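# Open the white cabinet's left door, keep right shut

## Task

Open the left door of the white cabinet wide, at least roughly perpendicular to the cabinet front (more is fine), while the right door stays closed. The robot must not topple or be left leaning, or the task fails.

## Robot and tools

ROBOT. An omnidirectional wheeled base carries a column about 1.7 m tall. A carriage rides up and down it (lift_m, 0 to 1 m) and holds two six-joint arms, left and right, each ending in a five-finger hand. Each arm base sits about 0.57 m + lift_m above the floor, and the carriage hangs roughly 0.15 m lower. The hand point reaches up to 0.78 m from the shoulder but only about 0.4 m below the arm base. The parked arm pose is joints 1 to 6 = 0, 0.05, 0.05, 1.45, 0, 0; parked, the robot is about 0.85 m wide and 0.65 m long.

CAMERAS. carriage_camera is fixed on the carriage, facing forward and tilted about 20 degrees down. left_wrist_camera and right_wrist_camera sit on the little-finger side of each wrist and look at their hand point. Images are 504x504 pixels.

FRAMES. Base frame: metres, origin on the floor below the base centre, x forward, y left, z up. The readings left_hand and right_hand give each hand point in this frame; they tend to read higher than the true hand, especially at long reach. base_odometry uses the frame the base had at the start, counts wheel rotation only (slip counts as travel), and gives heading in rad, left positive, -3.142 to 3.142.

move. Arguments: base, joints, speeds, min_time_s, cameras, blocking. base is an object with exactly one key, each an offset from where the base last measured itself: translate_m (-2 to 2 m, forward positive), strafe_m (-2 to 2 m, left positive), rotate_rad (-6.3 to 6.3 rad, counter-clockwise positive). joints is one object for both arms, keyed by name, each value an absolute target: lift_m 0 to 1 m; <side>_joint1_rad -2.617 to 3.054 (turn about vertical, 0 forward, positive left); joint2 0 to 3.141 (shoulder: 0 upper arm back and level, 1.57 upright, 3.14 forward and level); joint3 0 to 3.141 (elbow, 0 folded, 3.14 straight); joint4 -1.57 to 1.57 (wrist pitch, positive lifts fingertips); joint5 -1.57 to 1.57 (wrist yaw, positive turns fingertips right); joint6 -2.094 to 2.094 (roll about the finger direction, positive clockwise seen from the forearm). Hand keys <side>_hand_little, _ring, _middle, _index, _thumb_bend, _thumb_turn take -1 (closed) to +1 (open/straight); for thumb_turn +1 puts the thumb beside the palm, -1 in front of it. <side>_hand_force_limit (-1 to 1) is the closing force at which a finger stops, about 0 N at -1 to 10 N at +1 (15 N for the thumb); <side>_hand_speed (-0.96 to 1) sets finger speed, full at +0.48 and above. Both start the scene at 0 and -0.8. speeds is an object of top speeds for this action only: translate_m and strafe_m 0.02 to 0.5 m/s, rotate_rad 0.05 to 1.57 rad/s, lift_m 0.08 to 0.27 m/s. min_time_s (0.1 to 8 s) sets the shortest duration of the arm motions; too short a value makes arms fast and can overshoot. cameras lists names from carriage_camera, left_wrist_camera, right_wrist_camera or all. blocking false returns within about half a second while motion continues. A move with no action just reports state and images. Any action ends after at most 14 s with time_out. Unknown keys make a call invalid; out-of-range values get it refused.

Other tools. wait(seconds 0 to 10, cameras) lets time pass and returns early once earlier motion settles. stop(cameras) brakes all running motion; the base still rolls a little. zoom_image(camera, region [x0, y0, x1, y1] in pixels, at most 504 each way) enlarges part of the latest image of that camera. show_instructions shows reference pages. finished_scene(scene 1) ends the scene irreversibly; the door must stay open without the robot.

RESULTS. The move line reads done, or the worst status among motions. base_status and joint_status per motion: done, moving, off_target (resting short of target and maybe still pushing), contact_stop, time_out, stopped, not_followed (an arm command was withheld because arms would come too close), limit_stop_at_motor_heat. After a refused call or an uncommanded stop, the remaining move, wait and finished_scene calls in that reply are skipped. on_its_own lists what happened without being commanded. motor_effort gives percent of maximum, with the peak in brackets. Joint torques are per arm joint. <side>_hand_stopped_by has six words (little, ring, middle, index, thumb_bend, thumb_turn): moving, target, force, stalled, fault. <side>_<motor>_load_n is fingertip force, positive when pushed open. A Motor temperatures line lists each arm's joints; MOTOR HOT appears from 75 °C and at 100 °C the arm goes limp for 30 to 60 s or more. The pictures line names the images in order.

HANDS. A finger motor only starts when its target changes; it stops at the target or at the force limit and then locks. To squeeze harder, raise force_limit and send a more-closed target. With the thumb turned in front, the hand wraps objects 0.035 to 0.065 m thick, or a handle down to about 0.025 m.

CAUTIONS. Arms have no contact stop: a blocked arm keeps pushing and heats. Park arms while thinking or driving. Do not let the arms collide or press on each other. Driving the base away while a hand grips the closed door's handle can pitch the robot forward and tip it; prefer moving the door with the arm or by pushing its edge, and if a drive contact-stops, back off about 0.2 m rather than repeating it. The robot is least stable with a high carriage, stretched arms, or sudden stops. Avoid slamming the door, hard hits on the cabinet, and disturbing the right door. Do not reverse under any overhanging edge. Commands issued while you think keep running, and idle time still passes.

Each tool is called after "Request:" as name([rows], argument=value, ...), one row to a line, values as JSON.

Reference images:

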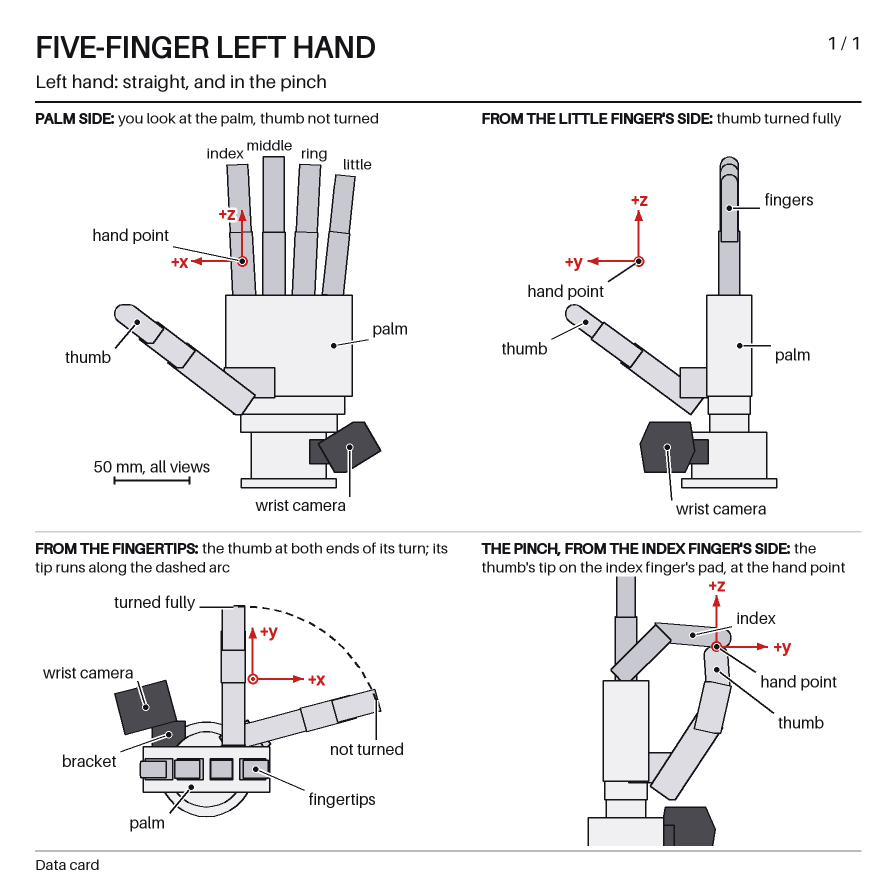

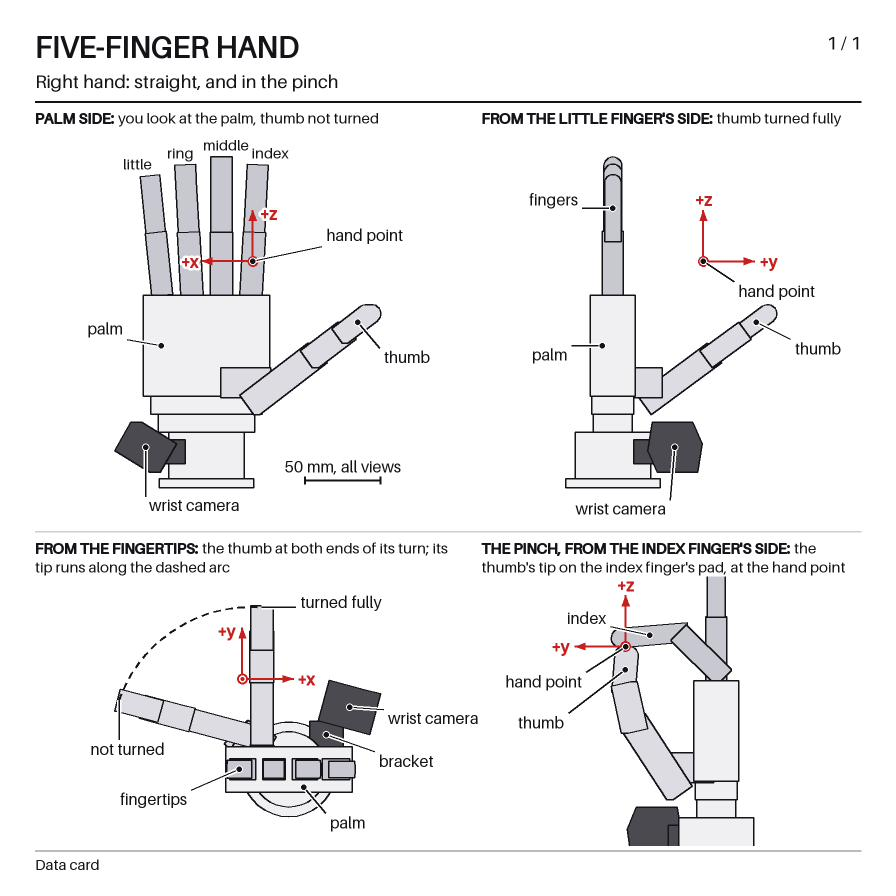

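## Session

Request:
move()

Scene clock: 0.00 s.
Joint torques (N m): no reading
Motor temperatures (°C): left_arm=[22 23 24 24 22 20] | right_arm=[24 24 27 24 20 22]
base_odometry: x=+0.000 y=+0.000 heading=+0.000
base_status: not commanded
joint_positions: lift_m=+0.300 left_joint1_rad=-0.002 left_joint2_rad=+0.039 left_joint3_rad=+0.053 left_joint4_rad=+1.443 left_joint5_rad=-0.032 left_joint6_rad=+0.037 right_joint1_rad=-0.019 right_joint2_rad=+0.062 right_joint3_rad=+0.039 right_joint4_rad=+1.434 right_joint5_rad=+0.003 right_joint6_rad=+0.018 left_hand_little=+1.000 left_hand_ring=+1.000 left_hand_middle=+1.000 left_hand_index=+1.000 left_hand_thumb_turn=+1.000 left_hand_thumb_bend=+1.000 left_hand_force_limit=+0.000 left_hand_speed=-0.800 right_hand_little=+1.000 right_hand_ring=+1.000 right_hand_middle=+1.000 right_hand_index=+1.000 right_hand_thumb_turn=+1.000 right_hand_thumb_bend=+1.000 right_hand_force_limit=+0.000 right_hand_speed=-0.800
joint_status: not commanded
left_hand_stopped_by: target,target,target,target,target,target
right_hand_stopped_by: target,target,target,target,target,target
left_little_load_n: 0.0
left_ring_load_n: 0.0
left_middle_load_n: 0.0
left_index_load_n: 0.0
left_thumb_bend_load_n: 0.0
left_thumb_turn_load_n: 0.0
right_little_load_n: 0.0
right_ring_load_n: 0.0
right_middle_load_n: 0.0
right_index_load_n: 0.0
right_thumb_bend_load_n: 0.0
right_thumb_turn_load_n: 0.0
motor_effort: lift_m=+34 drive_wheels=+1
left_hand: x=+0.3211 y=+0.2844 z=+1.3232 quat_wxyz=(+0.719, -0.051, +0.030, -0.693) (m; base frame)
right_hand: x=+0.3344 y=-0.2776 z=+1.3152 quat_wxyz=(+0.704, -0.054, +0.059, -0.705) (m; base frame)
pictures: carriage_camera, left_wrist_camera, right_wrist_camera

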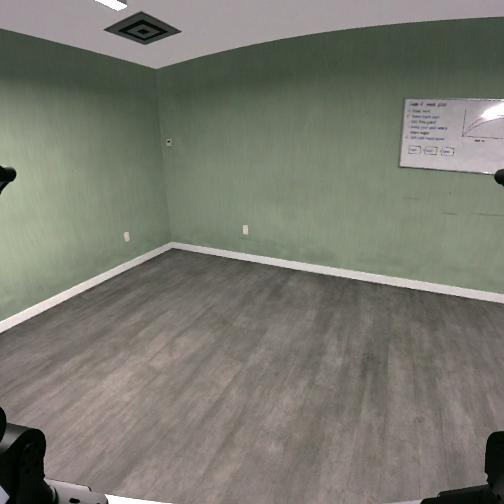

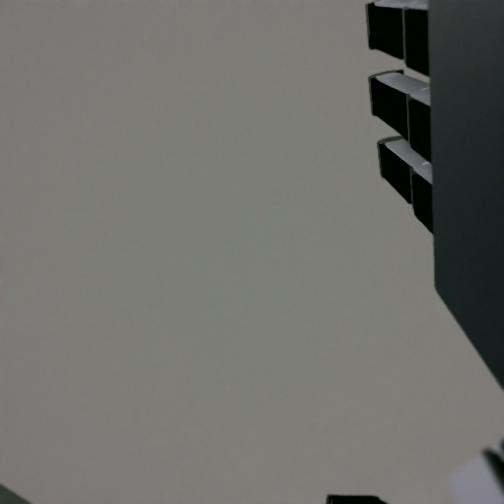

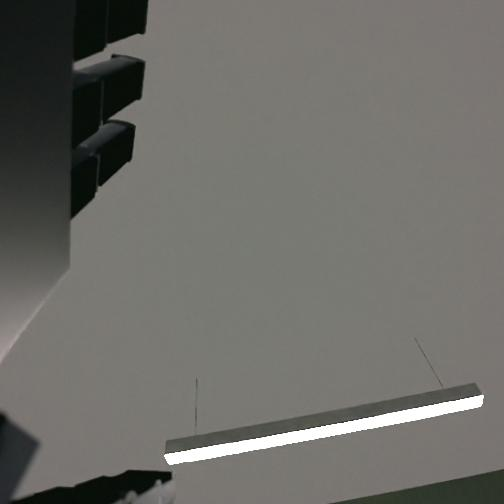

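Request:
move(base={"rotate_rad": 1.4}, cameras=["carriage_camera"])

Request:
move(base={"rotate_rad": 1.4}, cameras=["carriage_camera"])

Request:
move(base={"rotate_rad": 1.4}, cameras=["carriage_camera"])

Scene clock: 6.20 s.
Joint torques (N m): left_arm=[0.02 3.21 5.03 -0.14 0 -0.07] | right_arm=[0.12 3.77 5.24 -0.01 -0.07 -0.03]
move: done
base_odometry: x=+0.000 y=+0.000 heading=+1.400
base_status: done
joint_positions: lift_m=+0.300 left_joint1_rad=-0.002 left_joint2_rad=+0.039 left_joint3_rad=+0.053 left_joint4_rad=+1.442 left_joint5_rad=-0.032 left_joint6_rad=+0.037 right_joint1_rad=-0.019 right_joint2_rad=+0.062 right_joint3_rad=+0.039 right_joint4_rad=+1.433 right_joint5_rad=+0.003 right_joint6_rad=+0.018 left_hand_little=+1.000 left_hand_ring=+1.000 left_hand_middle=+1.000 left_hand_index=+1.000 left_hand_thumb_turn=+1.000 left_hand_thumb_bend=+1.000 left_hand_force_limit=+0.000 left_hand_speed=-0.800 right_hand_little=+1.000 right_hand_ring=+1.000 right_hand_middle=+1.000 right_hand_index=+1.000 right_hand_thumb_turn=+1.000 right_hand_thumb_bend=+1.000 right_hand_force_limit=+0.000 right_hand_speed=-0.800
joint_status: not commanded
left_hand_stopped_by: target,target,target,target,target,target
right_hand_stopped_by: target,target,target,target,target,target
left_little_load_n: 0.0
left_ring_load_n: 0.0
left_middle_load_n: 0.0
left_index_load_n: 0.0
left_thumb_bend_load_n: 0.0
left_thumb_turn_load_n: 0.0
right_little_load_n: 0.0
right_ring_load_n: 0.0
right_middle_load_n: 0.0
right_index_load_n: 0.0
right_thumb_bend_load_n: 0.0
right_thumb_turn_load_n: 0.0
motor_effort: lift_m=+34(34) drive_wheels=+3(11)
left_hand: x=+0.3214 y=+0.2844 z=+1.3231 quat_wxyz=(+0.719, -0.052, +0.030, -0.693) (m; base frame)
right_hand: x=+0.3345 y=-0.2776 z=+1.3151 quat_wxyz=(+0.704, -0.055, +0.059, -0.705) (m; base frame)
pictures: carriage_camera

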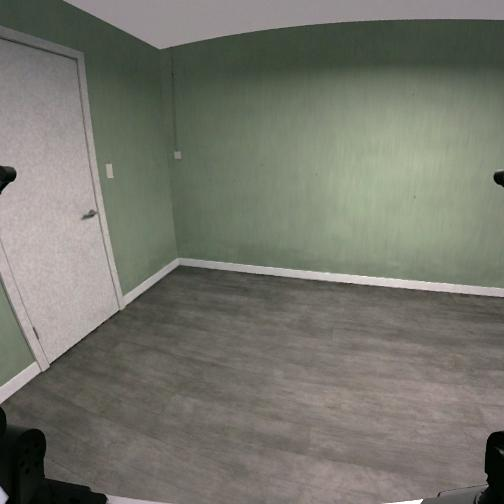

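Scene clock: 9.17 s.
Joint torques (N m): left_arm=[0.1 3.22 5.07 -0.13 0.01 -0.06] | right_arm=[0.1 3.75 5.26 -0.01 -0.08 -0.02]
move: done
base_odometry: x=+0.000 y=+0.000 heading=+2.800
base_status: done
joint_positions: lift_m=+0.300 left_joint1_rad=-0.002 left_joint2_rad=+0.039 left_joint3_rad=+0.053 left_joint4_rad=+1.441 left_joint5_rad=-0.032 left_joint6_rad=+0.037 right_joint1_rad=-0.019 right_joint2_rad=+0.062 right_joint3_rad=+0.039 right_joint4_rad=+1.433 right_joint5_rad=+0.003 right_joint6_rad=+0.018 left_hand_little=+1.000 left_hand_ring=+1.000 left_hand_middle=+1.000 left_hand_index=+1.000 left_hand_thumb_turn=+1.000 left_hand_thumb_bend=+1.000 left_hand_force_limit=+0.000 left_hand_speed=-0.800 right_hand_little=+1.000 right_hand_ring=+1.000 right_hand_middle=+1.000 right_hand_index=+1.000 right_hand_thumb_turn=+1.000 right_hand_thumb_bend=+1.000 right_hand_force_limit=+0.000 right_hand_speed=-0.800
joint_status: not commanded
left_hand_stopped_by: target,target,target,target,target,target
right_hand_stopped_by: target,target,target,target,target,target
left_little_load_n: 0.0
left_ring_load_n: 0.0
left_middle_load_n: 0.0
left_index_load_n: 0.0
left_thumb_bend_load_n: 0.0
left_thumb_turn_load_n: 0.0
right_little_load_n: 0.0
right_ring_load_n: 0.0
right_middle_load_n: 0.0
right_index_load_n: 0.0
right_thumb_bend_load_n: 0.0
right_thumb_turn_load_n: 0.0
motor_effort: lift_m=+34(34) drive_wheels=+4(11)
left_hand: x=+0.3215 y=+0.2844 z=+1.3231 quat_wxyz=(+0.719, -0.052, +0.030, -0.693) (m; base frame)
right_hand: x=+0.3345 y=-0.2776 z=+1.3151 quat_wxyz=(+0.704, -0.055, +0.059, -0.705) (m; base frame)
pictures: carriage_camera

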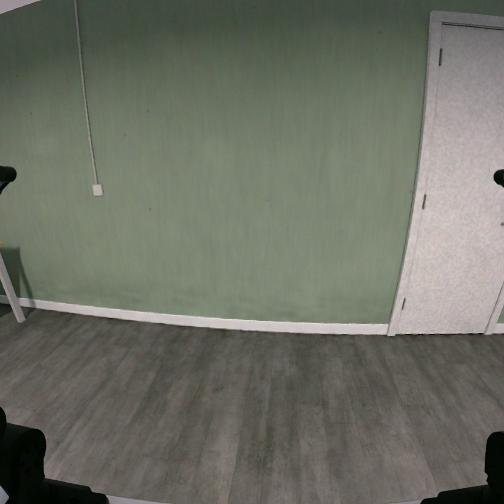

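Scene clock: 12.13 s.
Joint torques (N m): left_arm=[0.09 3.15 5.03 -0.13 0 -0.08] | right_arm=[0.1 3.74 5.26 -0.01 -0.07 -0.03]
move: done
base_odometry: x=+0.000 y=+0.000 heading=-2.084
base_status: done
joint_positions: lift_m=+0.300 left_joint1_rad=-0.002 left_joint2_rad=+0.039 left_joint3_rad=+0.053 left_joint4_rad=+1.441 left_joint5_rad=-0.032 left_joint6_rad=+0.037 right_joint1_rad=-0.019 right_joint2_rad=+0.062 right_joint3_rad=+0.039 right_joint4_rad=+1.433 right_joint5_rad=+0.003 right_joint6_rad=+0.018 left_hand_little=+1.000 left_hand_ring=+1.000 left_hand_middle=+1.000 left_hand_index=+1.000 left_hand_thumb_turn=+1.000 left_hand_thumb_bend=+1.000 left_hand_force_limit=+0.000 left_hand_speed=-0.800 right_hand_little=+1.000 right_hand_ring=+1.000 right_hand_middle=+1.000 right_hand_index=+1.000 right_hand_thumb_turn=+1.000 right_hand_thumb_bend=+1.000 right_hand_force_limit=+0.000 right_hand_speed=-0.800
joint_status: not commanded
left_hand_stopped_by: target,target,target,target,target,target
right_hand_stopped_by: target,target,target,target,target,target
left_little_load_n: 0.0
left_ring_load_n: 0.0
left_middle_load_n: 0.0
left_index_load_n: 0.0
left_thumb_bend_load_n: 0.0
left_thumb_turn_load_n: 0.0
right_little_load_n: 0.0
right_ring_load_n: 0.0
right_middle_load_n: 0.0
right_index_load_n: 0.0
right_thumb_bend_load_n: 0.0
right_thumb_turn_load_n: 0.0
motor_effort: lift_m=+34(34) drive_wheels=+3(11)
left_hand: x=+0.3216 y=+0.2844 z=+1.3230 quat_wxyz=(+0.719, -0.052, +0.030, -0.693) (m; base frame)
right_hand: x=+0.3346 y=-0.2776 z=+1.3151 quat_wxyz=(+0.704, -0.055, +0.059, -0.705) (m; base frame)
pictures: carriage_camera

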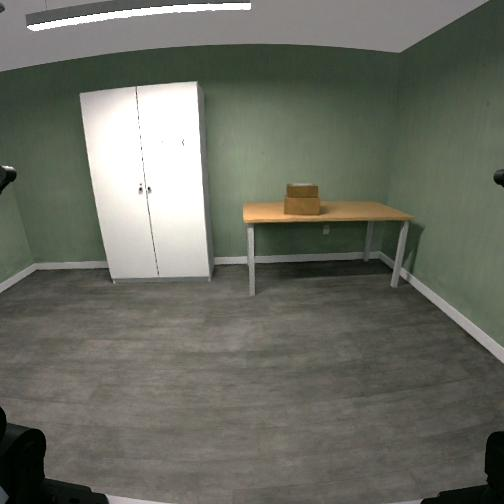

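Request:
zoom_image(camera="carriage_camera", region=[60, 60, 260, 300])

Request:
zoom_image(camera="carriage_camera", region=[115, 120, 195, 200])

Scaled by 2.100 from the camera's 504x504 image, which has a finer 720x720 frame.

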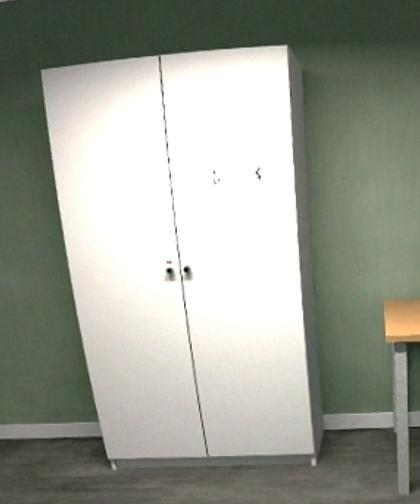

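Scaled by 6.300 from the camera's 504x504 image, which has a finer 720x720 frame.

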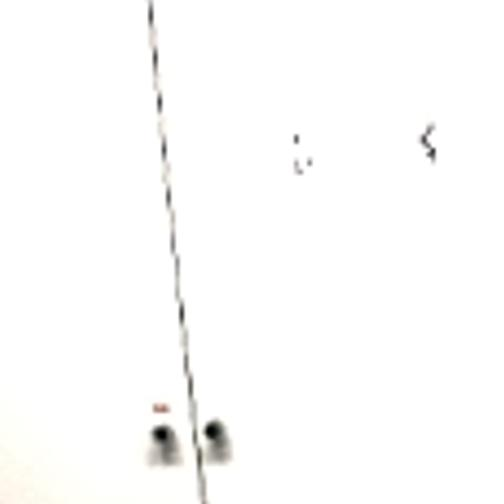

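Request:
move(base={"strafe_m": 1.05})

Request:
move(base={"translate_m": 1.3}, cameras=["carriage_camera"])

Scene clock: 38.37 s.
Joint torques (N m): left_arm=[0.08 3.19 4.97 -0.12 0 -0.05] | right_arm=[0.14 3.77 5.24 0 -0.08 -0.02]
move: done
base_odometry: x=+0.915 y=-0.515 heading=-2.083
base_status: done
joint_positions: lift_m=+0.300 left_joint1_rad=-0.002 left_joint2_rad=+0.039 left_joint3_rad=+0.053 left_joint4_rad=+1.441 left_joint5_rad=-0.032 left_joint6_rad=+0.037 right_joint1_rad=-0.019 right_joint2_rad=+0.062 right_joint3_rad=+0.039 right_joint4_rad=+1.433 right_joint5_rad=+0.003 right_joint6_rad=+0.018 left_hand_little=+1.000 left_hand_ring=+1.000 left_hand_middle=+1.000 left_hand_index=+1.000 left_hand_thumb_turn=+1.000 left_hand_thumb_bend=+1.000 left_hand_force_limit=+0.000 left_hand_speed=-0.800 right_hand_little=+1.000 right_hand_ring=+1.000 right_hand_middle=+1.000 right_hand_index=+1.000 right_hand_thumb_turn=+1.000 right_hand_thumb_bend=+1.000 right_hand_force_limit=+0.000 right_hand_speed=-0.800
joint_status: not commanded
left_hand_stopped_by: target,target,target,target,target,target
right_hand_stopped_by: target,target,target,target,target,target
left_little_load_n: 0.0
left_ring_load_n: 0.0
left_middle_load_n: 0.0
left_index_load_n: 0.0
left_thumb_bend_load_n: 0.0
left_thumb_turn_load_n: 0.0
right_little_load_n: 0.0
right_ring_load_n: 0.0
right_middle_load_n: -0.5
right_index_load_n: -0.5
right_thumb_bend_load_n: 0.0
right_thumb_turn_load_n: 0.0
motor_effort: lift_m=+34(34) drive_wheels=-4(16)
left_hand: x=+0.3216 y=+0.2844 z=+1.3230 quat_wxyz=(+0.719, -0.052, +0.030, -0.693) (m; base frame)
right_hand: x=+0.3346 y=-0.2776 z=+1.3151 quat_wxyz=(+0.704, -0.055, +0.059, -0.705) (m; base frame)
pictures: none

Scene clock: 43.37 s.
Joint torques (N m): left_arm=[0.03 3.18 5.07 -0.15 -0.01 -0.07] | right_arm=[0.12 3.77 5.24 -0.02 -0.07 -0.03]
move: done
base_odometry: x=+0.279 y=-1.648 heading=-2.083
base_status: done
joint_positions: lift_m=+0.300 left_joint1_rad=-0.002 left_joint2_rad=+0.039 left_joint3_rad=+0.053 left_joint4_rad=+1.441 left_joint5_rad=-0.032 left_joint6_rad=+0.037 right_joint1_rad=-0.019 right_joint2_rad=+0.062 right_joint3_rad=+0.039 right_joint4_rad=+1.434 right_joint5_rad=+0.003 right_joint6_rad=+0.018 left_hand_little=+1.000 left_hand_ring=+1.000 left_hand_middle=+1.000 left_hand_index=+1.000 left_hand_thumb_turn=+1.000 left_hand_thumb_bend=+1.000 left_hand_force_limit=+0.000 left_hand_speed=-0.800 right_hand_little=+1.000 right_hand_ring=+1.000 right_hand_middle=+1.000 right_hand_index=+1.000 right_hand_thumb_turn=+1.000 right_hand_thumb_bend=+1.000 right_hand_force_limit=+0.000 right_hand_speed=-0.800
joint_status: not commanded
left_hand_stopped_by: target,target,target,target,target,target
right_hand_stopped_by: target,target,target,target,target,target
left_little_load_n: 0.0
left_ring_load_n: 0.0
left_middle_load_n: 0.0
left_index_load_n: 0.0
left_thumb_bend_load_n: 0.0
left_thumb_turn_load_n: 0.0
right_little_load_n: 0.0
right_ring_load_n: 0.0
right_middle_load_n: 0.0
right_index_load_n: 0.0
right_thumb_bend_load_n: 0.0
right_thumb_turn_load_n: 0.0
motor_effort: lift_m=+34(34) drive_wheels=-2(13)
left_hand: x=+0.3216 y=+0.2844 z=+1.3230 quat_wxyz=(+0.719, -0.052, +0.030, -0.693) (m; base frame)
right_hand: x=+0.3344 y=-0.2776 z=+1.3152 quat_wxyz=(+0.704, -0.054, +0.059, -0.705) (m; base frame)
pictures: carriage_camera

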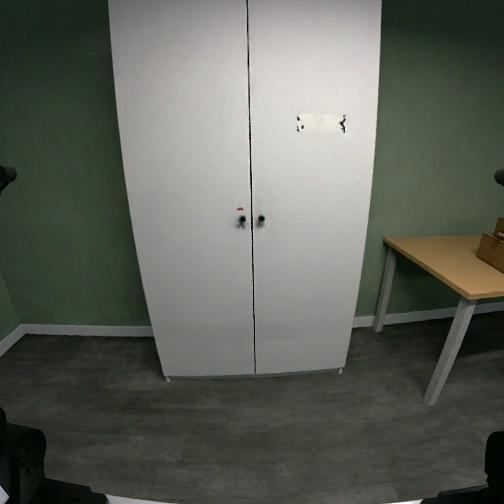

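Request:
zoom_image(camera="carriage_camera", region=[220, 190, 290, 250])

Scaled by 7.200 from the camera's 504x504 image, which has a finer 720x720 frame.

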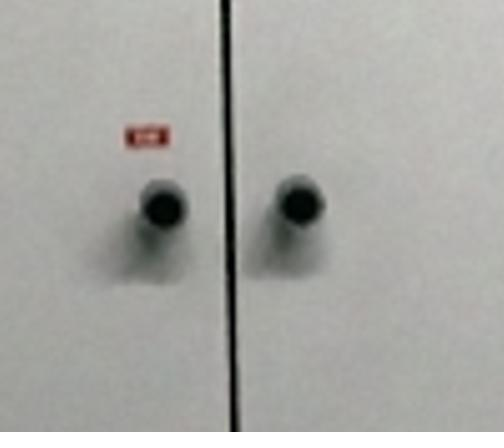

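Request:
move(base={"rotate_rad": 0.065})

Request:
move(base={"translate_m": 0.4}, cameras=["carriage_camera"])

Request:
zoom_image(camera="carriage_camera", region=[205, 160, 285, 240])

Scene clock: 71.30 s.
Joint torques (N m): left_arm=[0.12 3.04 5.03 -0.11 -0.03 -0.07] | right_arm=[0.1 3.75 5.24 -0.01 -0.07 -0.03]
move: done
base_odometry: x=+0.279 y=-1.648 heading=-2.018
base_status: done
joint_positions: lift_m=+0.300 left_joint1_rad=-0.002 left_joint2_rad=+0.039 left_joint3_rad=+0.053 left_joint4_rad=+1.441 left_joint5_rad=-0.032 left_joint6_rad=+0.037 right_joint1_rad=-0.019 right_joint2_rad=+0.062 right_joint3_rad=+0.039 right_joint4_rad=+1.433 right_joint5_rad=+0.003 right_joint6_rad=+0.018 left_hand_little=+1.000 left_hand_ring=+1.000 left_hand_middle=+1.000 left_hand_index=+1.000 left_hand_thumb_turn=+1.000 left_hand_thumb_bend=+1.000 left_hand_force_limit=+0.000 left_hand_speed=-0.800 right_hand_little=+1.000 right_hand_ring=+1.000 right_hand_middle=+1.000 right_hand_index=+1.000 right_hand_thumb_turn=+1.000 right_hand_thumb_bend=+1.000 right_hand_force_limit=+0.000 right_hand_speed=-0.800
joint_status: not commanded
left_hand_stopped_by: target,target,target,target,target,target
right_hand_stopped_by: target,target,target,target,target,target
left_little_load_n: 0.0
left_ring_load_n: 0.0
left_middle_load_n: 0.0
left_index_load_n: 0.0
left_thumb_bend_load_n: 0.0
left_thumb_turn_load_n: 0.0
right_little_load_n: 0.0
right_ring_load_n: 0.0
right_middle_load_n: 0.0
right_index_load_n: 0.0
right_thumb_bend_load_n: 0.0
right_thumb_turn_load_n: 0.0
motor_effort: lift_m=+34(34) drive_wheels=-2(8)
left_hand: x=+0.3216 y=+0.2844 z=+1.3230 quat_wxyz=(+0.719, -0.052, +0.030, -0.693) (m; base frame)
right_hand: x=+0.3345 y=-0.2776 z=+1.3151 quat_wxyz=(+0.704, -0.055, +0.059, -0.705) (m; base frame)
pictures: none

Scene clock: 74.23 s.
Joint torques (N m): left_arm=[0.1 3.21 5.05 -0.11 0.01 -0.03] | right_arm=[0.1 3.77 5.27 0.03 -0.07 -0.02]
move: done
base_odometry: x=+0.106 y=-2.009 heading=-2.018
base_status: done
joint_positions: lift_m=+0.300 left_joint1_rad=-0.002 left_joint2_rad=+0.039 left_joint3_rad=+0.053 left_joint4_rad=+1.438 left_joint5_rad=-0.032 left_joint6_rad=+0.037 right_joint1_rad=-0.019 right_joint2_rad=+0.062 right_joint3_rad=+0.039 right_joint4_rad=+1.430 right_joint5_rad=+0.003 right_joint6_rad=+0.018 left_hand_little=+1.000 left_hand_ring=+1.000 left_hand_middle=+1.000 left_hand_index=+1.000 left_hand_thumb_turn=+1.000 left_hand_thumb_bend=+1.000 left_hand_force_limit=+0.000 left_hand_speed=-0.800 right_hand_little=+1.000 right_hand_ring=+1.000 right_hand_middle=+1.000 right_hand_index=+1.000 right_hand_thumb_turn=+1.000 right_hand_thumb_bend=+1.000 right_hand_force_limit=+0.000 right_hand_speed=-0.800
joint_status: not commanded
left_hand_stopped_by: target,target,target,target,target,target
right_hand_stopped_by: target,target,target,target,target,target
left_little_load_n: 0.0
left_ring_load_n: 0.0
left_middle_load_n: 0.0
left_index_load_n: 0.0
left_thumb_bend_load_n: 0.0
left_thumb_turn_load_n: 0.0
right_little_load_n: 0.0
right_ring_load_n: 0.0
right_middle_load_n: 0.0
right_index_load_n: 0.0
right_thumb_bend_load_n: 0.0
right_thumb_turn_load_n: 0.0
motor_effort: lift_m=+34(34) drive_wheels=-3(15)
left_hand: x=+0.3223 y=+0.2844 z=+1.3228 quat_wxyz=(+0.719, -0.053, +0.031, -0.693) (m; base frame)
right_hand: x=+0.3353 y=-0.2776 z=+1.3148 quat_wxyz=(+0.704, -0.056, +0.060, -0.705) (m; base frame)
pictures: carriage_camera

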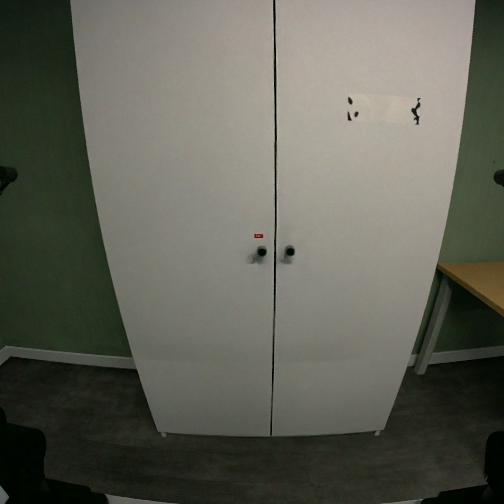

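Scaled by 6.300 from the camera's 504x504 image, which has a finer 720x720 frame.

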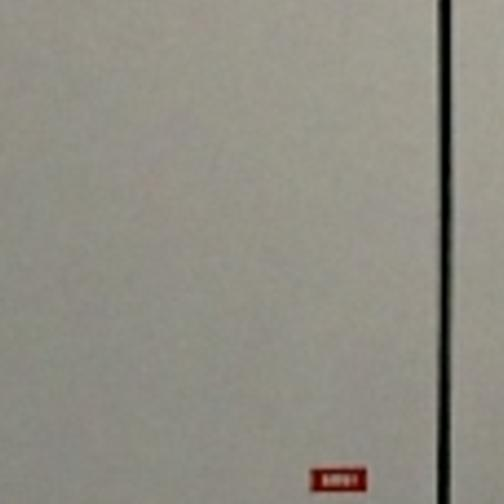

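Request:
zoom_image(camera="carriage_camera", region=[240, 225, 310, 275])

Scaled by 7.200 from the camera's 504x504 image, which has a finer 720x720 frame.

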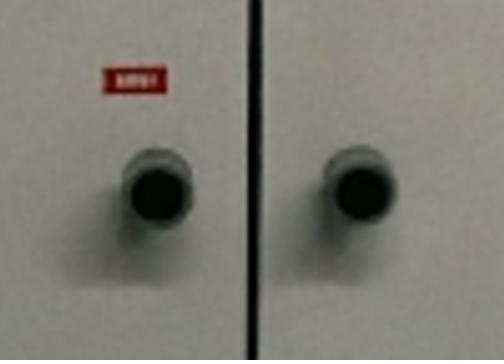

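Request:
move(joints={"lift_m": 0.3, "right_joint1_rad": 0.0, "right_joint2_rad": 1.3, "right_joint3_rad": 1.3, "right_joint4_rad": 0.0, "right_joint5_rad": 0, "right_joint6_rad": 0, "right_hand_thumb_turn": -1}, min_time_s=3, cameras=["carriage_camera", "right_wrist_camera"])

Scene clock: 119.13 s.
Joint torques (N m): left_arm=[0.08 3.18 5.11 -0.1 -0.02 -0.06] | right_arm=[0.64 -3.02 9.77 2.52 -0.12 -0.14]
move: done
base_odometry: x=+0.106 y=-2.009 heading=-2.018
base_status: not commanded
joint_positions: lift_m=+0.300 left_joint1_rad=-0.002 left_joint2_rad=+0.039 left_joint3_rad=+0.053 left_joint4_rad=+1.438 left_joint5_rad=-0.032 left_joint6_rad=+0.037 right_joint1_rad=-0.007 right_joint2_rad=+1.289 right_joint3_rad=+1.265 right_joint4_rad=-0.001 right_joint5_rad=+0.003 right_joint6_rad=+0.010 left_hand_little=+1.000 left_hand_ring=+1.000 left_hand_middle=+1.000 left_hand_index=+1.000 left_hand_thumb_turn=+1.000 left_hand_thumb_bend=+1.000 left_hand_force_limit=+0.000 left_hand_speed=-0.800 right_hand_little=+1.000 right_hand_ring=+1.000 right_hand_middle=+1.000 right_hand_index=+1.000 right_hand_thumb_turn=-1.000 right_hand_thumb_bend=+1.000 right_hand_force_limit=+0.000 right_hand_speed=-0.800
joint_status: all done
left_hand_stopped_by: target,target,target,target,target,target
right_hand_stopped_by: target,target,target,target,target,target
left_little_load_n: 0.0
left_ring_load_n: 0.0
left_middle_load_n: 0.0
left_index_load_n: 0.0
left_thumb_bend_load_n: 0.0
left_thumb_turn_load_n: 0.0
right_little_load_n: 0.0
right_ring_load_n: 0.0
right_middle_load_n: 0.0
right_index_load_n: 0.0
right_thumb_bend_load_n: 0.0
right_thumb_turn_load_n: 0.0
motor_effort: lift_m=+34(34) drive_wheels=-3(3)
left_hand: x=+0.3223 y=+0.2844 z=+1.3228 quat_wxyz=(+0.719, -0.053, +0.031, -0.693) (m; base frame)
right_hand: x=+0.6892 y=-0.2792 z=+1.2300 quat_wxyz=(+0.494, -0.501, +0.512, -0.493) (m; base frame)
pictures: carriage_camera, right_wrist_camera
camera_calibration:
right_wrist_camera: T_world_to_cam=[[0.0198089, -0.226128, -0.973896, 1.12061], [-0.513595, 0.833438, -0.203962, 0.832809], [0.857804, 0.504229, -0.0996287, -0.213083], [0, 0, 0, 1]] pos_world=[0.588312, -0.333251, 1.23999]

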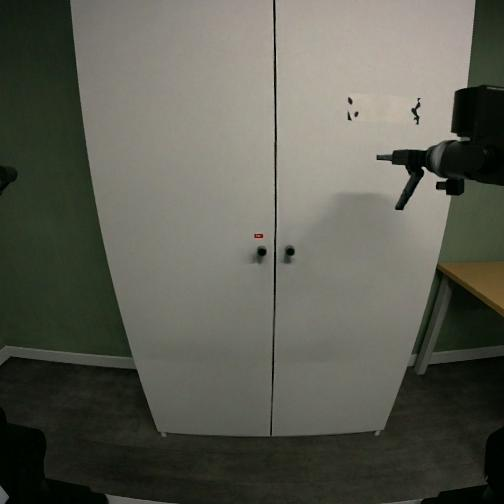

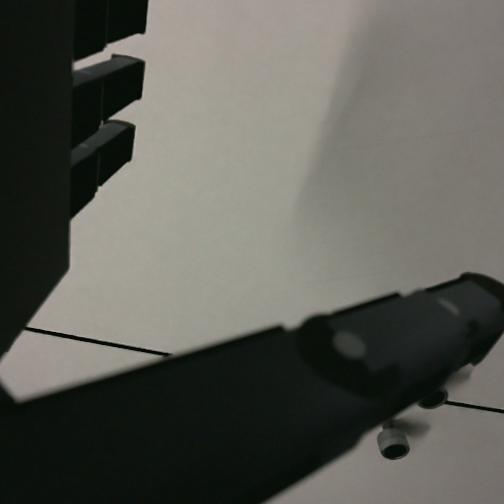

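Request:
zoom_image(camera="right_wrist_camera", region=[354, 370, 474, 470])

Scaled by 4.200 from the camera's 504x504 image, which has a finer 720x720 frame.

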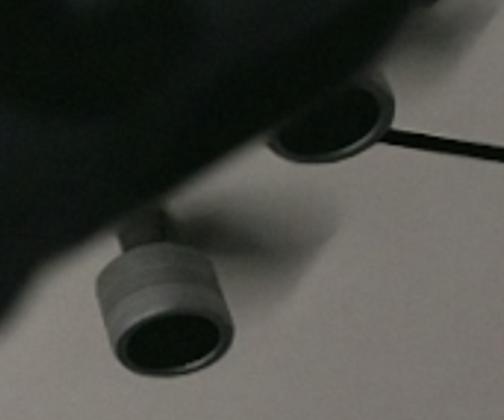

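Request:
move(base={"strafe_m": -0.2})

Request:
move(base={"translate_m": -0.15}, joints={"lift_m": 0.1, "left_joint1_rad": 0.0, "left_joint2_rad": 1.2, "left_joint3_rad": 1.0, "left_joint4_rad": 1.45, "left_joint5_rad": 0, "left_joint6_rad": 0, "left_hand_thumb_turn": -1}, min_time_s=2)

Request:
move(joints={"left_joint2_rad": 2.4, "left_joint3_rad": 1.91}, min_time_s=2, cameras=["carriage_camera", "left_wrist_camera"])

Scene clock: 203.23 s.
Joint torques (N m): left_arm=[0.08 3.22 5.04 -0.1 0 -0.05] | right_arm=[0.47 -3.02 9.78 2.54 -0.13 -0.13]
Motor temperatures (°C): left_arm=[22 23 29 23 22 20] | right_arm=[24 25 40 37 20 22]
move: done
base_odometry: x=-0.075 y=-1.923 heading=-2.018
base_status: done
joint_positions: lift_m=+0.300 left_joint1_rad=-0.001 left_joint2_rad=+0.039 left_joint3_rad=+0.053 left_joint4_rad=+1.439 left_joint5_rad=-0.032 left_joint6_rad=+0.037 right_joint1_rad=-0.004 right_joint2_rad=+1.289 right_joint3_rad=+1.265 right_joint4_rad=-0.003 right_joint5_rad=+0.005 right_joint6_rad=+0.010 left_hand_little=+1.000 left_hand_ring=+1.000 left_hand_middle=+1.000 left_hand_index=+1.000 left_hand_thumb_turn=+1.000 left_hand_thumb_bend=+1.000 left_hand_force_limit=+0.000 left_hand_speed=-0.800 right_hand_little=+1.000 right_hand_ring=+1.000 right_hand_middle=+1.000 right_hand_index=+1.000 right_hand_thumb_turn=-1.000 right_hand_thumb_bend=+1.000 right_hand_force_limit=+0.000 right_hand_speed=-0.800
joint_status: not commanded
left_hand_stopped_by: target,target,target,target,target,target
right_hand_stopped_by: target,target,target,target,target,target
left_little_load_n: 0.0
left_ring_load_n: 0.0
left_middle_load_n: 0.0
left_index_load_n: 0.0
left_thumb_bend_load_n: 0.0
left_thumb_turn_load_n: 0.0
right_little_load_n: 0.0
right_ring_load_n: 0.0
right_middle_load_n: 0.0
right_index_load_n: 0.0
right_thumb_bend_load_n: 0.0
right_thumb_turn_load_n: 0.0
motor_effort: lift_m=+34(34) drive_wheels=-1(10)
left_hand: x=+0.3223 y=+0.2844 z=+1.3228 quat_wxyz=(+0.719, -0.052, +0.031, -0.692) (m; base frame)
right_hand: x=+0.6891 y=-0.2782 z=+1.2296 quat_wxyz=(+0.493, -0.502, +0.512, -0.493) (m; base frame)
pictures: none

Scene clock: 208.87 s.
Joint torques (N m): left_arm=[0.24 -1.55 7.15 0.47 0.06 -0.12] | right_arm=[0.42 -3.28 8.73 2.7 -0.13 -0.13]
move: done
base_odometry: x=-0.010 y=-1.787 heading=-2.018
base_status: done
joint_positions: lift_m=+0.100 left_joint1_rad=-0.001 left_joint2_rad=+1.195 left_joint3_rad=+0.977 left_joint4_rad=+1.448 left_joint5_rad=-0.008 left_joint6_rad=+0.008 right_joint1_rad=-0.004 right_joint2_rad=+1.292 right_joint3_rad=+1.276 right_joint4_rad=-0.016 right_joint5_rad=+0.005 right_joint6_rad=+0.010 left_hand_little=+1.000 left_hand_ring=+1.000 left_hand_middle=+1.000 left_hand_index=+1.000 left_hand_thumb_turn=-1.000 left_hand_thumb_bend=+1.000 left_hand_force_limit=+0.000 left_hand_speed=-0.800 right_hand_little=+1.000 right_hand_ring=+1.000 right_hand_middle=+1.000 right_hand_index=+1.000 right_hand_thumb_turn=-1.000 right_hand_thumb_bend=+1.000 right_hand_force_limit=+0.000 right_hand_speed=-0.800
joint_status: all done
left_hand_stopped_by: target,target,target,target,target,target
right_hand_stopped_by: target,target,target,target,target,target
left_little_load_n: 0.0
left_ring_load_n: -0.5
left_middle_load_n: 0.0
left_index_load_n: 0.0
left_thumb_bend_load_n: 0.0
left_thumb_turn_load_n: 0.5
right_little_load_n: 0.0
right_ring_load_n: 0.0
right_middle_load_n: 0.0
right_index_load_n: 0.0
right_thumb_bend_load_n: 0.0
right_thumb_turn_load_n: 0.0
motor_effort: lift_m=+35(36) drive_wheels=+0(10)
left_hand: x=+0.5512 y=+0.2776 z=+1.2732 quat_wxyz=(+0.700, -0.122, +0.118, -0.694) (m; base frame)
right_hand: x=+0.6892 y=-0.2782 z=+1.0303 quat_wxyz=(+0.492, -0.503, +0.513, -0.492) (m; base frame)
pictures: none

Scene clock: 211.17 s.
Joint torques (N m): left_arm=[0.24 -9.06 7.61 1.12 0.04 -0.13] | right_arm=[0.42 -3.26 8.76 2.69 -0.13 -0.13]
move: done
base_odometry: x=-0.010 y=-1.787 heading=-2.018
base_status: not commanded
joint_positions: lift_m=+0.100 left_joint1_rad=-0.001 left_joint2_rad=+2.388 left_joint3_rad=+1.887 left_joint4_rad=+1.449 left_joint5_rad=-0.006 left_joint6_rad=+0.008 right_joint1_rad=-0.004 right_joint2_rad=+1.292 right_joint3_rad=+1.276 right_joint4_rad=-0.016 right_joint5_rad=+0.005 right_joint6_rad=+0.010 left_hand_little=+1.000 left_hand_ring=+1.000 left_hand_middle=+1.000 left_hand_index=+1.000 left_hand_thumb_turn=-1.000 left_hand_thumb_bend=+1.000 left_hand_force_limit=+0.000 left_hand_speed=-0.800 right_hand_little=+1.000 right_hand_ring=+1.000 right_hand_middle=+1.000 right_hand_index=+1.000 right_hand_thumb_turn=-1.000 right_hand_thumb_bend=+1.000 right_hand_force_limit=+0.000 right_hand_speed=-0.800
joint_status: all done
left_hand_stopped_by: target,target,target,target,target,target
right_hand_stopped_by: target,target,target,target,target,target
left_little_load_n: 0.0
left_ring_load_n: 0.0
left_middle_load_n: 0.0
left_index_load_n: 0.0
left_thumb_bend_load_n: 0.0
left_thumb_turn_load_n: 0.0
right_little_load_n: 0.0
right_ring_load_n: 0.0
right_middle_load_n: 0.0
right_index_load_n: 0.0
right_thumb_bend_load_n: 0.0
right_thumb_turn_load_n: 0.0
motor_effort: lift_m=+34(35) drive_wheels=+0(0)
left_hand: x=+0.8910 y=+0.2770 z=+1.0877 quat_wxyz=(+0.676, -0.218, +0.215, -0.670) (m; base frame)
right_hand: x=+0.6892 y=-0.2782 z=+1.0303 quat_wxyz=(+0.492, -0.503, +0.513, -0.492) (m; base frame)
pictures: carriage_camera, left_wrist_camera
camera_calibration:
carriage_camera: T_world_to_cam=[[0.0320941, -0.999403, -0.0128057, 0.0094133], [-0.354695, 0.000589813, -0.934982, 1.06622], [0.934431, 0.0345496, -0.354464, 0.273957], [0, 0, 0, 1]] pos_world=[0.121888, -0.000686289, 1.09413]
left_wrist_camera: T_world_to_cam=[[-0.782274, -0.23679, 0.576176, 0.131646], [-0.118196, -0.851714, -0.510502, 0.89682], [0.611619, -0.467455, 0.638286, -0.995437], [0, 0, 0, 1]] pos_world=[0.817812, 0.329685, 1.01735]

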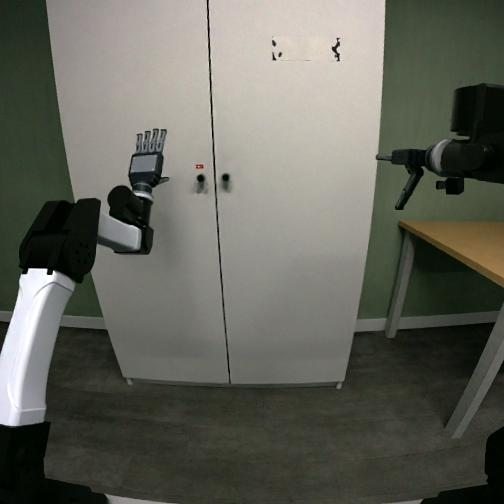

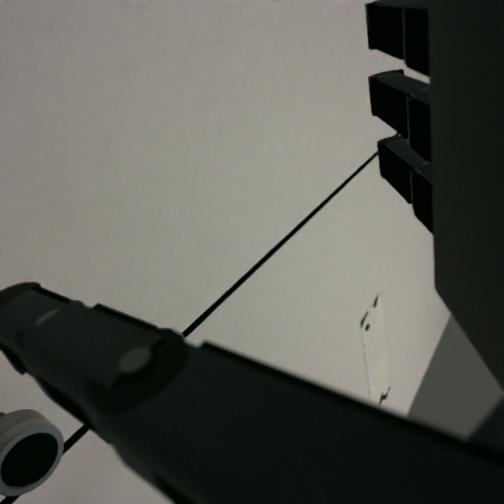

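Request:
zoom_image(camera="carriage_camera", region=[120, 120, 240, 220])

Request:
zoom_image(camera="left_wrist_camera", region=[0, 380, 120, 504])

Scaled by 4.200 from the camera's 504x504 image, which has a finer 720x720 frame.

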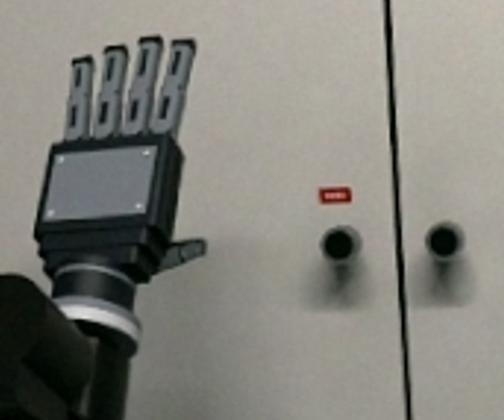

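Scaled by 4.065 from the camera's 504x504 image, which has a finer 720x720 frame.

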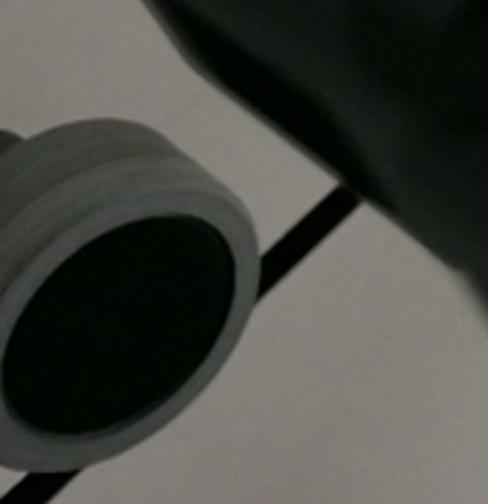

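Request:
move(base={"rotate_rad": 0.03}, joints={"left_hand_index": 0.1, "left_hand_middle": 0.1})

Request:
move(base={"strafe_m": -0.11}, joints={"lift_m": 0.05}, cameras=["carriage_camera", "left_wrist_camera"])

Request:
zoom_image(camera="left_wrist_camera", region=[0, 200, 300, 504])

Request:
zoom_image(camera="carriage_camera", region=[120, 100, 240, 200])

Scene clock: 256.47 s.
Joint torques (N m): left_arm=[-0.25 -9.01 7.5 1.12 0 -0.12] | right_arm=[0.28 -3.28 8.76 2.69 -0.12 -0.13]
Motor temperatures (°C): left_arm=[22 30 35 24 22 20] | right_arm=[24 25 42 39 20 22]
move: done
base_odometry: x=-0.010 y=-1.787 heading=-1.988
base_status: done
joint_positions: lift_m=+0.100 left_joint1_rad=+0.004 left_joint2_rad=+2.388 left_joint3_rad=+1.887 left_joint4_rad=+1.449 left_joint5_rad=-0.003 left_joint6_rad=+0.007 right_joint1_rad=-0.002 right_joint2_rad=+1.292 right_joint3_rad=+1.276 right_joint4_rad=-0.016 right_joint5_rad=+0.004 right_joint6_rad=+0.010 left_hand_little=+1.000 left_hand_ring=+1.000 left_hand_middle=+0.100 left_hand_index=+0.100 left_hand_thumb_turn=-1.000 left_hand_thumb_bend=+1.000 left_hand_force_limit=+0.000 left_hand_speed=-0.800 right_hand_little=+1.000 right_hand_ring=+1.000 right_hand_middle=+1.000 right_hand_index=+1.000 right_hand_thumb_turn=-1.000 right_hand_thumb_bend=+1.000 right_hand_force_limit=+0.000 right_hand_speed=-0.800
joint_status: all done
left_hand_stopped_by: target,target,target,target,target,target
right_hand_stopped_by: target,target,target,target,target,target
left_little_load_n: 0.0
left_ring_load_n: 0.0
left_middle_load_n: 0.0
left_index_load_n: 0.0
left_thumb_bend_load_n: 0.0
left_thumb_turn_load_n: 0.0
right_little_load_n: 0.0
right_ring_load_n: -0.5
right_middle_load_n: 0.0
right_index_load_n: 0.0
right_thumb_bend_load_n: 0.0
right_thumb_turn_load_n: 0.5
motor_effort: lift_m=+35(35) drive_wheels=-4(5)
left_hand: x=+0.8911 y=+0.2798 z=+1.0878 quat_wxyz=(+0.677, -0.217, +0.216, -0.669) (m; base frame)
right_hand: x=+0.6891 y=-0.2771 z=+1.0304 quat_wxyz=(+0.493, -0.504, +0.512, -0.491) (m; base frame)
pictures: none

Scene clock: 258.10 s.
Joint torques (N m): left_arm=[0.1 -9.99 6.75 1.1 0.01 -0.14] | right_arm=[0.28 -3.44 8.7 2.71 -0.12 -0.14]
move: done
base_odometry: x=-0.110 y=-1.742 heading=-1.988
base_status: done
joint_positions: lift_m=+0.050 left_joint1_rad=-0.002 left_joint2_rad=+2.400 left_joint3_rad=+1.898 left_joint4_rad=+1.449 left_joint5_rad=-0.002 left_joint6_rad=+0.007 right_joint1_rad=-0.002 right_joint2_rad=+1.294 right_joint3_rad=+1.277 right_joint4_rad=-0.018 right_joint5_rad=+0.004 right_joint6_rad=+0.010 left_hand_little=+1.000 left_hand_ring=+1.000 left_hand_middle=+0.100 left_hand_index=+0.100 left_hand_thumb_turn=-1.000 left_hand_thumb_bend=+1.000 left_hand_force_limit=+0.000 left_hand_speed=-0.800 right_hand_little=+1.000 right_hand_ring=+1.000 right_hand_middle=+1.000 right_hand_index=+1.000 right_hand_thumb_turn=-1.000 right_hand_thumb_bend=+1.000 right_hand_force_limit=+0.000 right_hand_speed=-0.800
joint_status: all done
left_hand_stopped_by: target,target,target,target,target,target
right_hand_stopped_by: target,target,target,target,target,target
left_little_load_n: -0.5
left_ring_load_n: 0.0
left_middle_load_n: 0.0
left_index_load_n: 0.0
left_thumb_bend_load_n: 0.0
left_thumb_turn_load_n: 0.0
right_little_load_n: 0.0
right_ring_load_n: 0.0
right_middle_load_n: 0.0
right_index_load_n: 0.0
right_thumb_bend_load_n: 0.0
right_thumb_turn_load_n: 0.0
motor_effort: lift_m=+35(35) drive_wheels=-1(10)
left_hand: x=+0.8933 y=+0.2759 z=+1.0346 quat_wxyz=(+0.675, -0.217, +0.217, -0.671) (m; base frame)
right_hand: x=+0.6895 y=-0.2773 z=+0.9794 quat_wxyz=(+0.492, -0.504, +0.513, -0.490) (m; base frame)
pictures: carriage_camera, left_wrist_camera
camera_calibration:
carriage_camera: T_world_to_cam=[[0.0320941, -0.999403, -0.0128057, 0.00877173], [-0.354695, 0.000589813, -0.934982, 1.01938], [0.934431, 0.0345496, -0.354464, 0.256198], [0, 0, 0, 1]] pos_world=[0.121888, -0.000686289, 1.04403]
left_wrist_camera: T_world_to_cam=[[-0.782114, -0.23619, 0.576638, 0.162951], [-0.121694, -0.849669, -0.513082, 0.874306], [0.611136, -0.471462, 0.635796, -0.959301], [0, 0, 0, 1]] pos_world=[0.820108, 0.329084, 0.964546]

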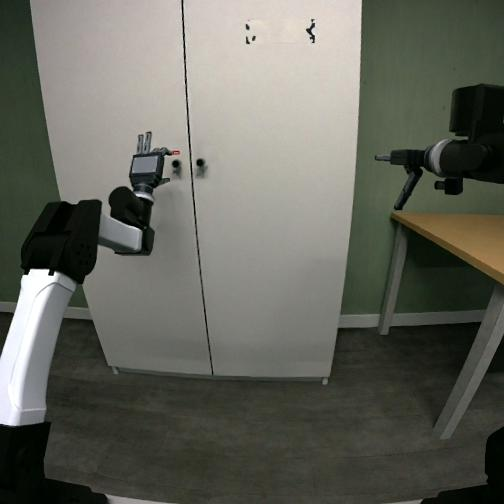

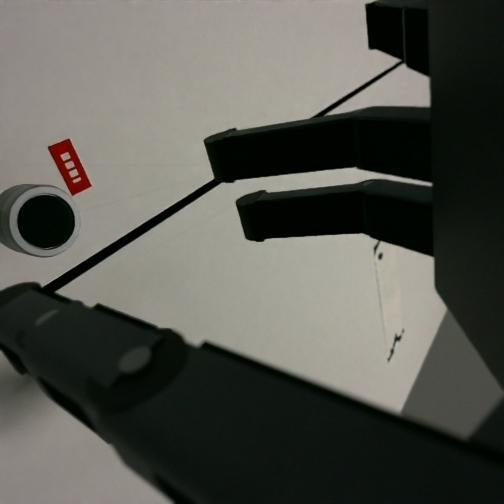

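Scaled by 1.658 from the camera's 504x504 image, which has a finer 720x720 frame.

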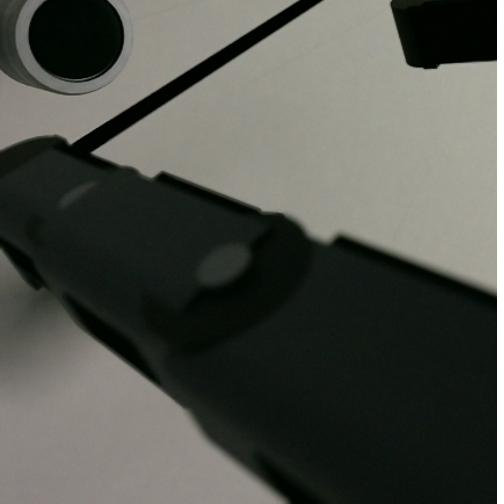

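Scaled by 4.200 from the camera's 504x504 image, which has a finer 720x720 frame.

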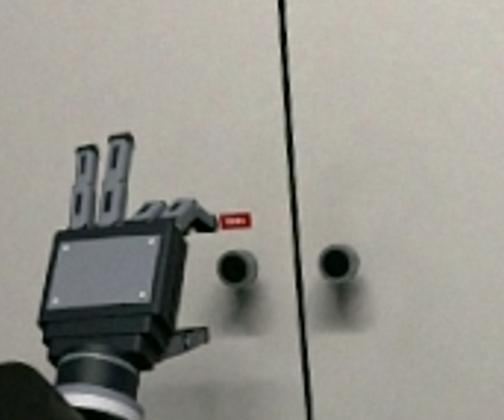

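Request:
move(base={"translate_m": 0.06}, joints={"lift_m": 0.062}, speeds={"translate_m": 0.1}, cameras=["carriage_camera", "left_wrist_camera"])

Request:
zoom_image(camera="carriage_camera", region=[120, 100, 220, 200])

Scene clock: 280.70 s.
Joint torques (N m): left_arm=[0.23 -9.91 6.65 1.1 0.01 -0.12] | right_arm=[0.28 -3.51 8.61 2.61 -0.12 -0.14]
move: done
base_odometry: x=-0.135 y=-1.797 heading=-1.988
base_status: done
joint_positions: lift_m=+0.062 left_joint1_rad=-0.002 left_joint2_rad=+2.401 left_joint3_rad=+1.900 left_joint4_rad=+1.450 left_joint5_rad=-0.002 left_joint6_rad=+0.007 right_joint1_rad=-0.002 right_joint2_rad=+1.294 right_joint3_rad=+1.277 right_joint4_rad=-0.010 right_joint5_rad=+0.004 right_joint6_rad=+0.010 left_hand_little=+1.000 left_hand_ring=+1.000 left_hand_middle=+0.100 left_hand_index=+0.100 left_hand_thumb_turn=-1.000 left_hand_thumb_bend=+1.000 left_hand_force_limit=+0.000 left_hand_speed=-0.800 right_hand_little=+1.000 right_hand_ring=+1.000 right_hand_middle=+1.000 right_hand_index=+1.000 right_hand_thumb_turn=-1.000 right_hand_thumb_bend=+1.000 right_hand_force_limit=+0.000 right_hand_speed=-0.800
joint_status: all done
left_hand_stopped_by: target,target,target,target,target,target
right_hand_stopped_by: target,target,target,target,target,target
left_little_load_n: 0.0
left_ring_load_n: 0.0
left_middle_load_n: 0.0
left_index_load_n: 0.0
left_thumb_bend_load_n: 0.0
left_thumb_turn_load_n: 0.0
right_little_load_n: 0.0
right_ring_load_n: 0.0
right_middle_load_n: 0.0
right_index_load_n: 0.0
right_thumb_bend_load_n: 0.0
right_thumb_turn_load_n: 0.0
motor_effort: lift_m=+33(40) drive_wheels=-2(9)
left_hand: x=+0.8931 y=+0.2759 z=+1.0475 quat_wxyz=(+0.675, -0.216, +0.216, -0.671) (m; base frame)
right_hand: x=+0.6900 y=-0.2773 z=+0.9939 quat_wxyz=(+0.494, -0.502, +0.511, -0.492) (m; base frame)
pictures: carriage_camera, left_wrist_camera
camera_calibration:
carriage_camera: T_world_to_cam=[[0.0320941, -0.999403, -0.0128057, 0.00892796], [-0.354695, 0.000589813, -0.934982, 1.03079], [0.934431, 0.0345496, -0.354464, 0.260523], [0, 0, 0, 1]] pos_world=[0.121888, -0.000686289, 1.05623]
left_wrist_camera: T_world_to_cam=[[-0.783454, -0.236134, 0.574839, 0.158465], [-0.120555, -0.849677, -0.513338, 0.88014], [0.609644, -0.471477, 0.637216, -0.967533], [0, 0, 0, 1]] pos_world=[0.820106, 0.329084, 0.977245]

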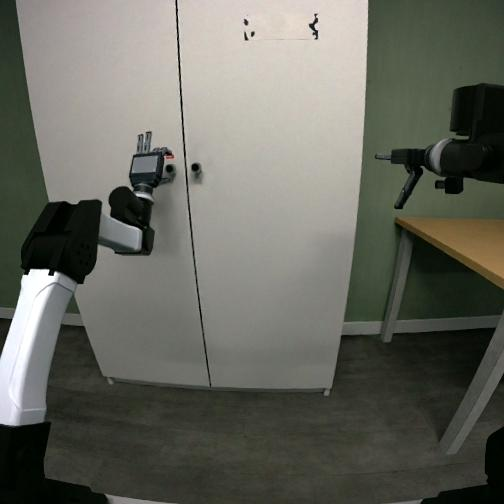

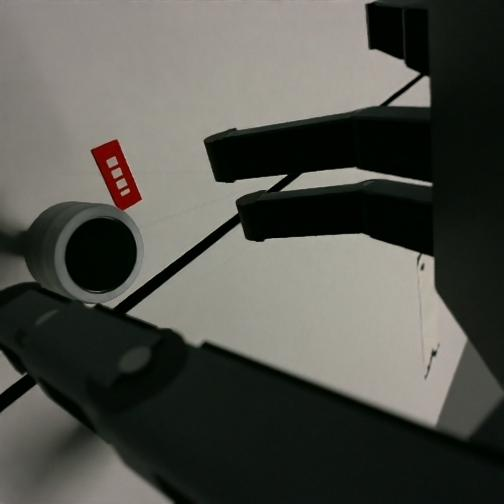

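Scaled by 5.040 from the camera's 504x504 image, which has a finer 720x720 frame.

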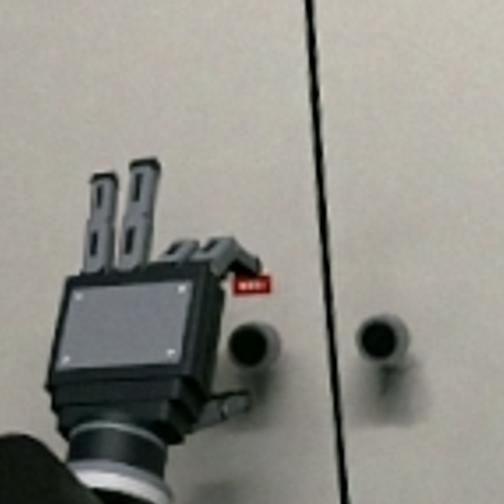

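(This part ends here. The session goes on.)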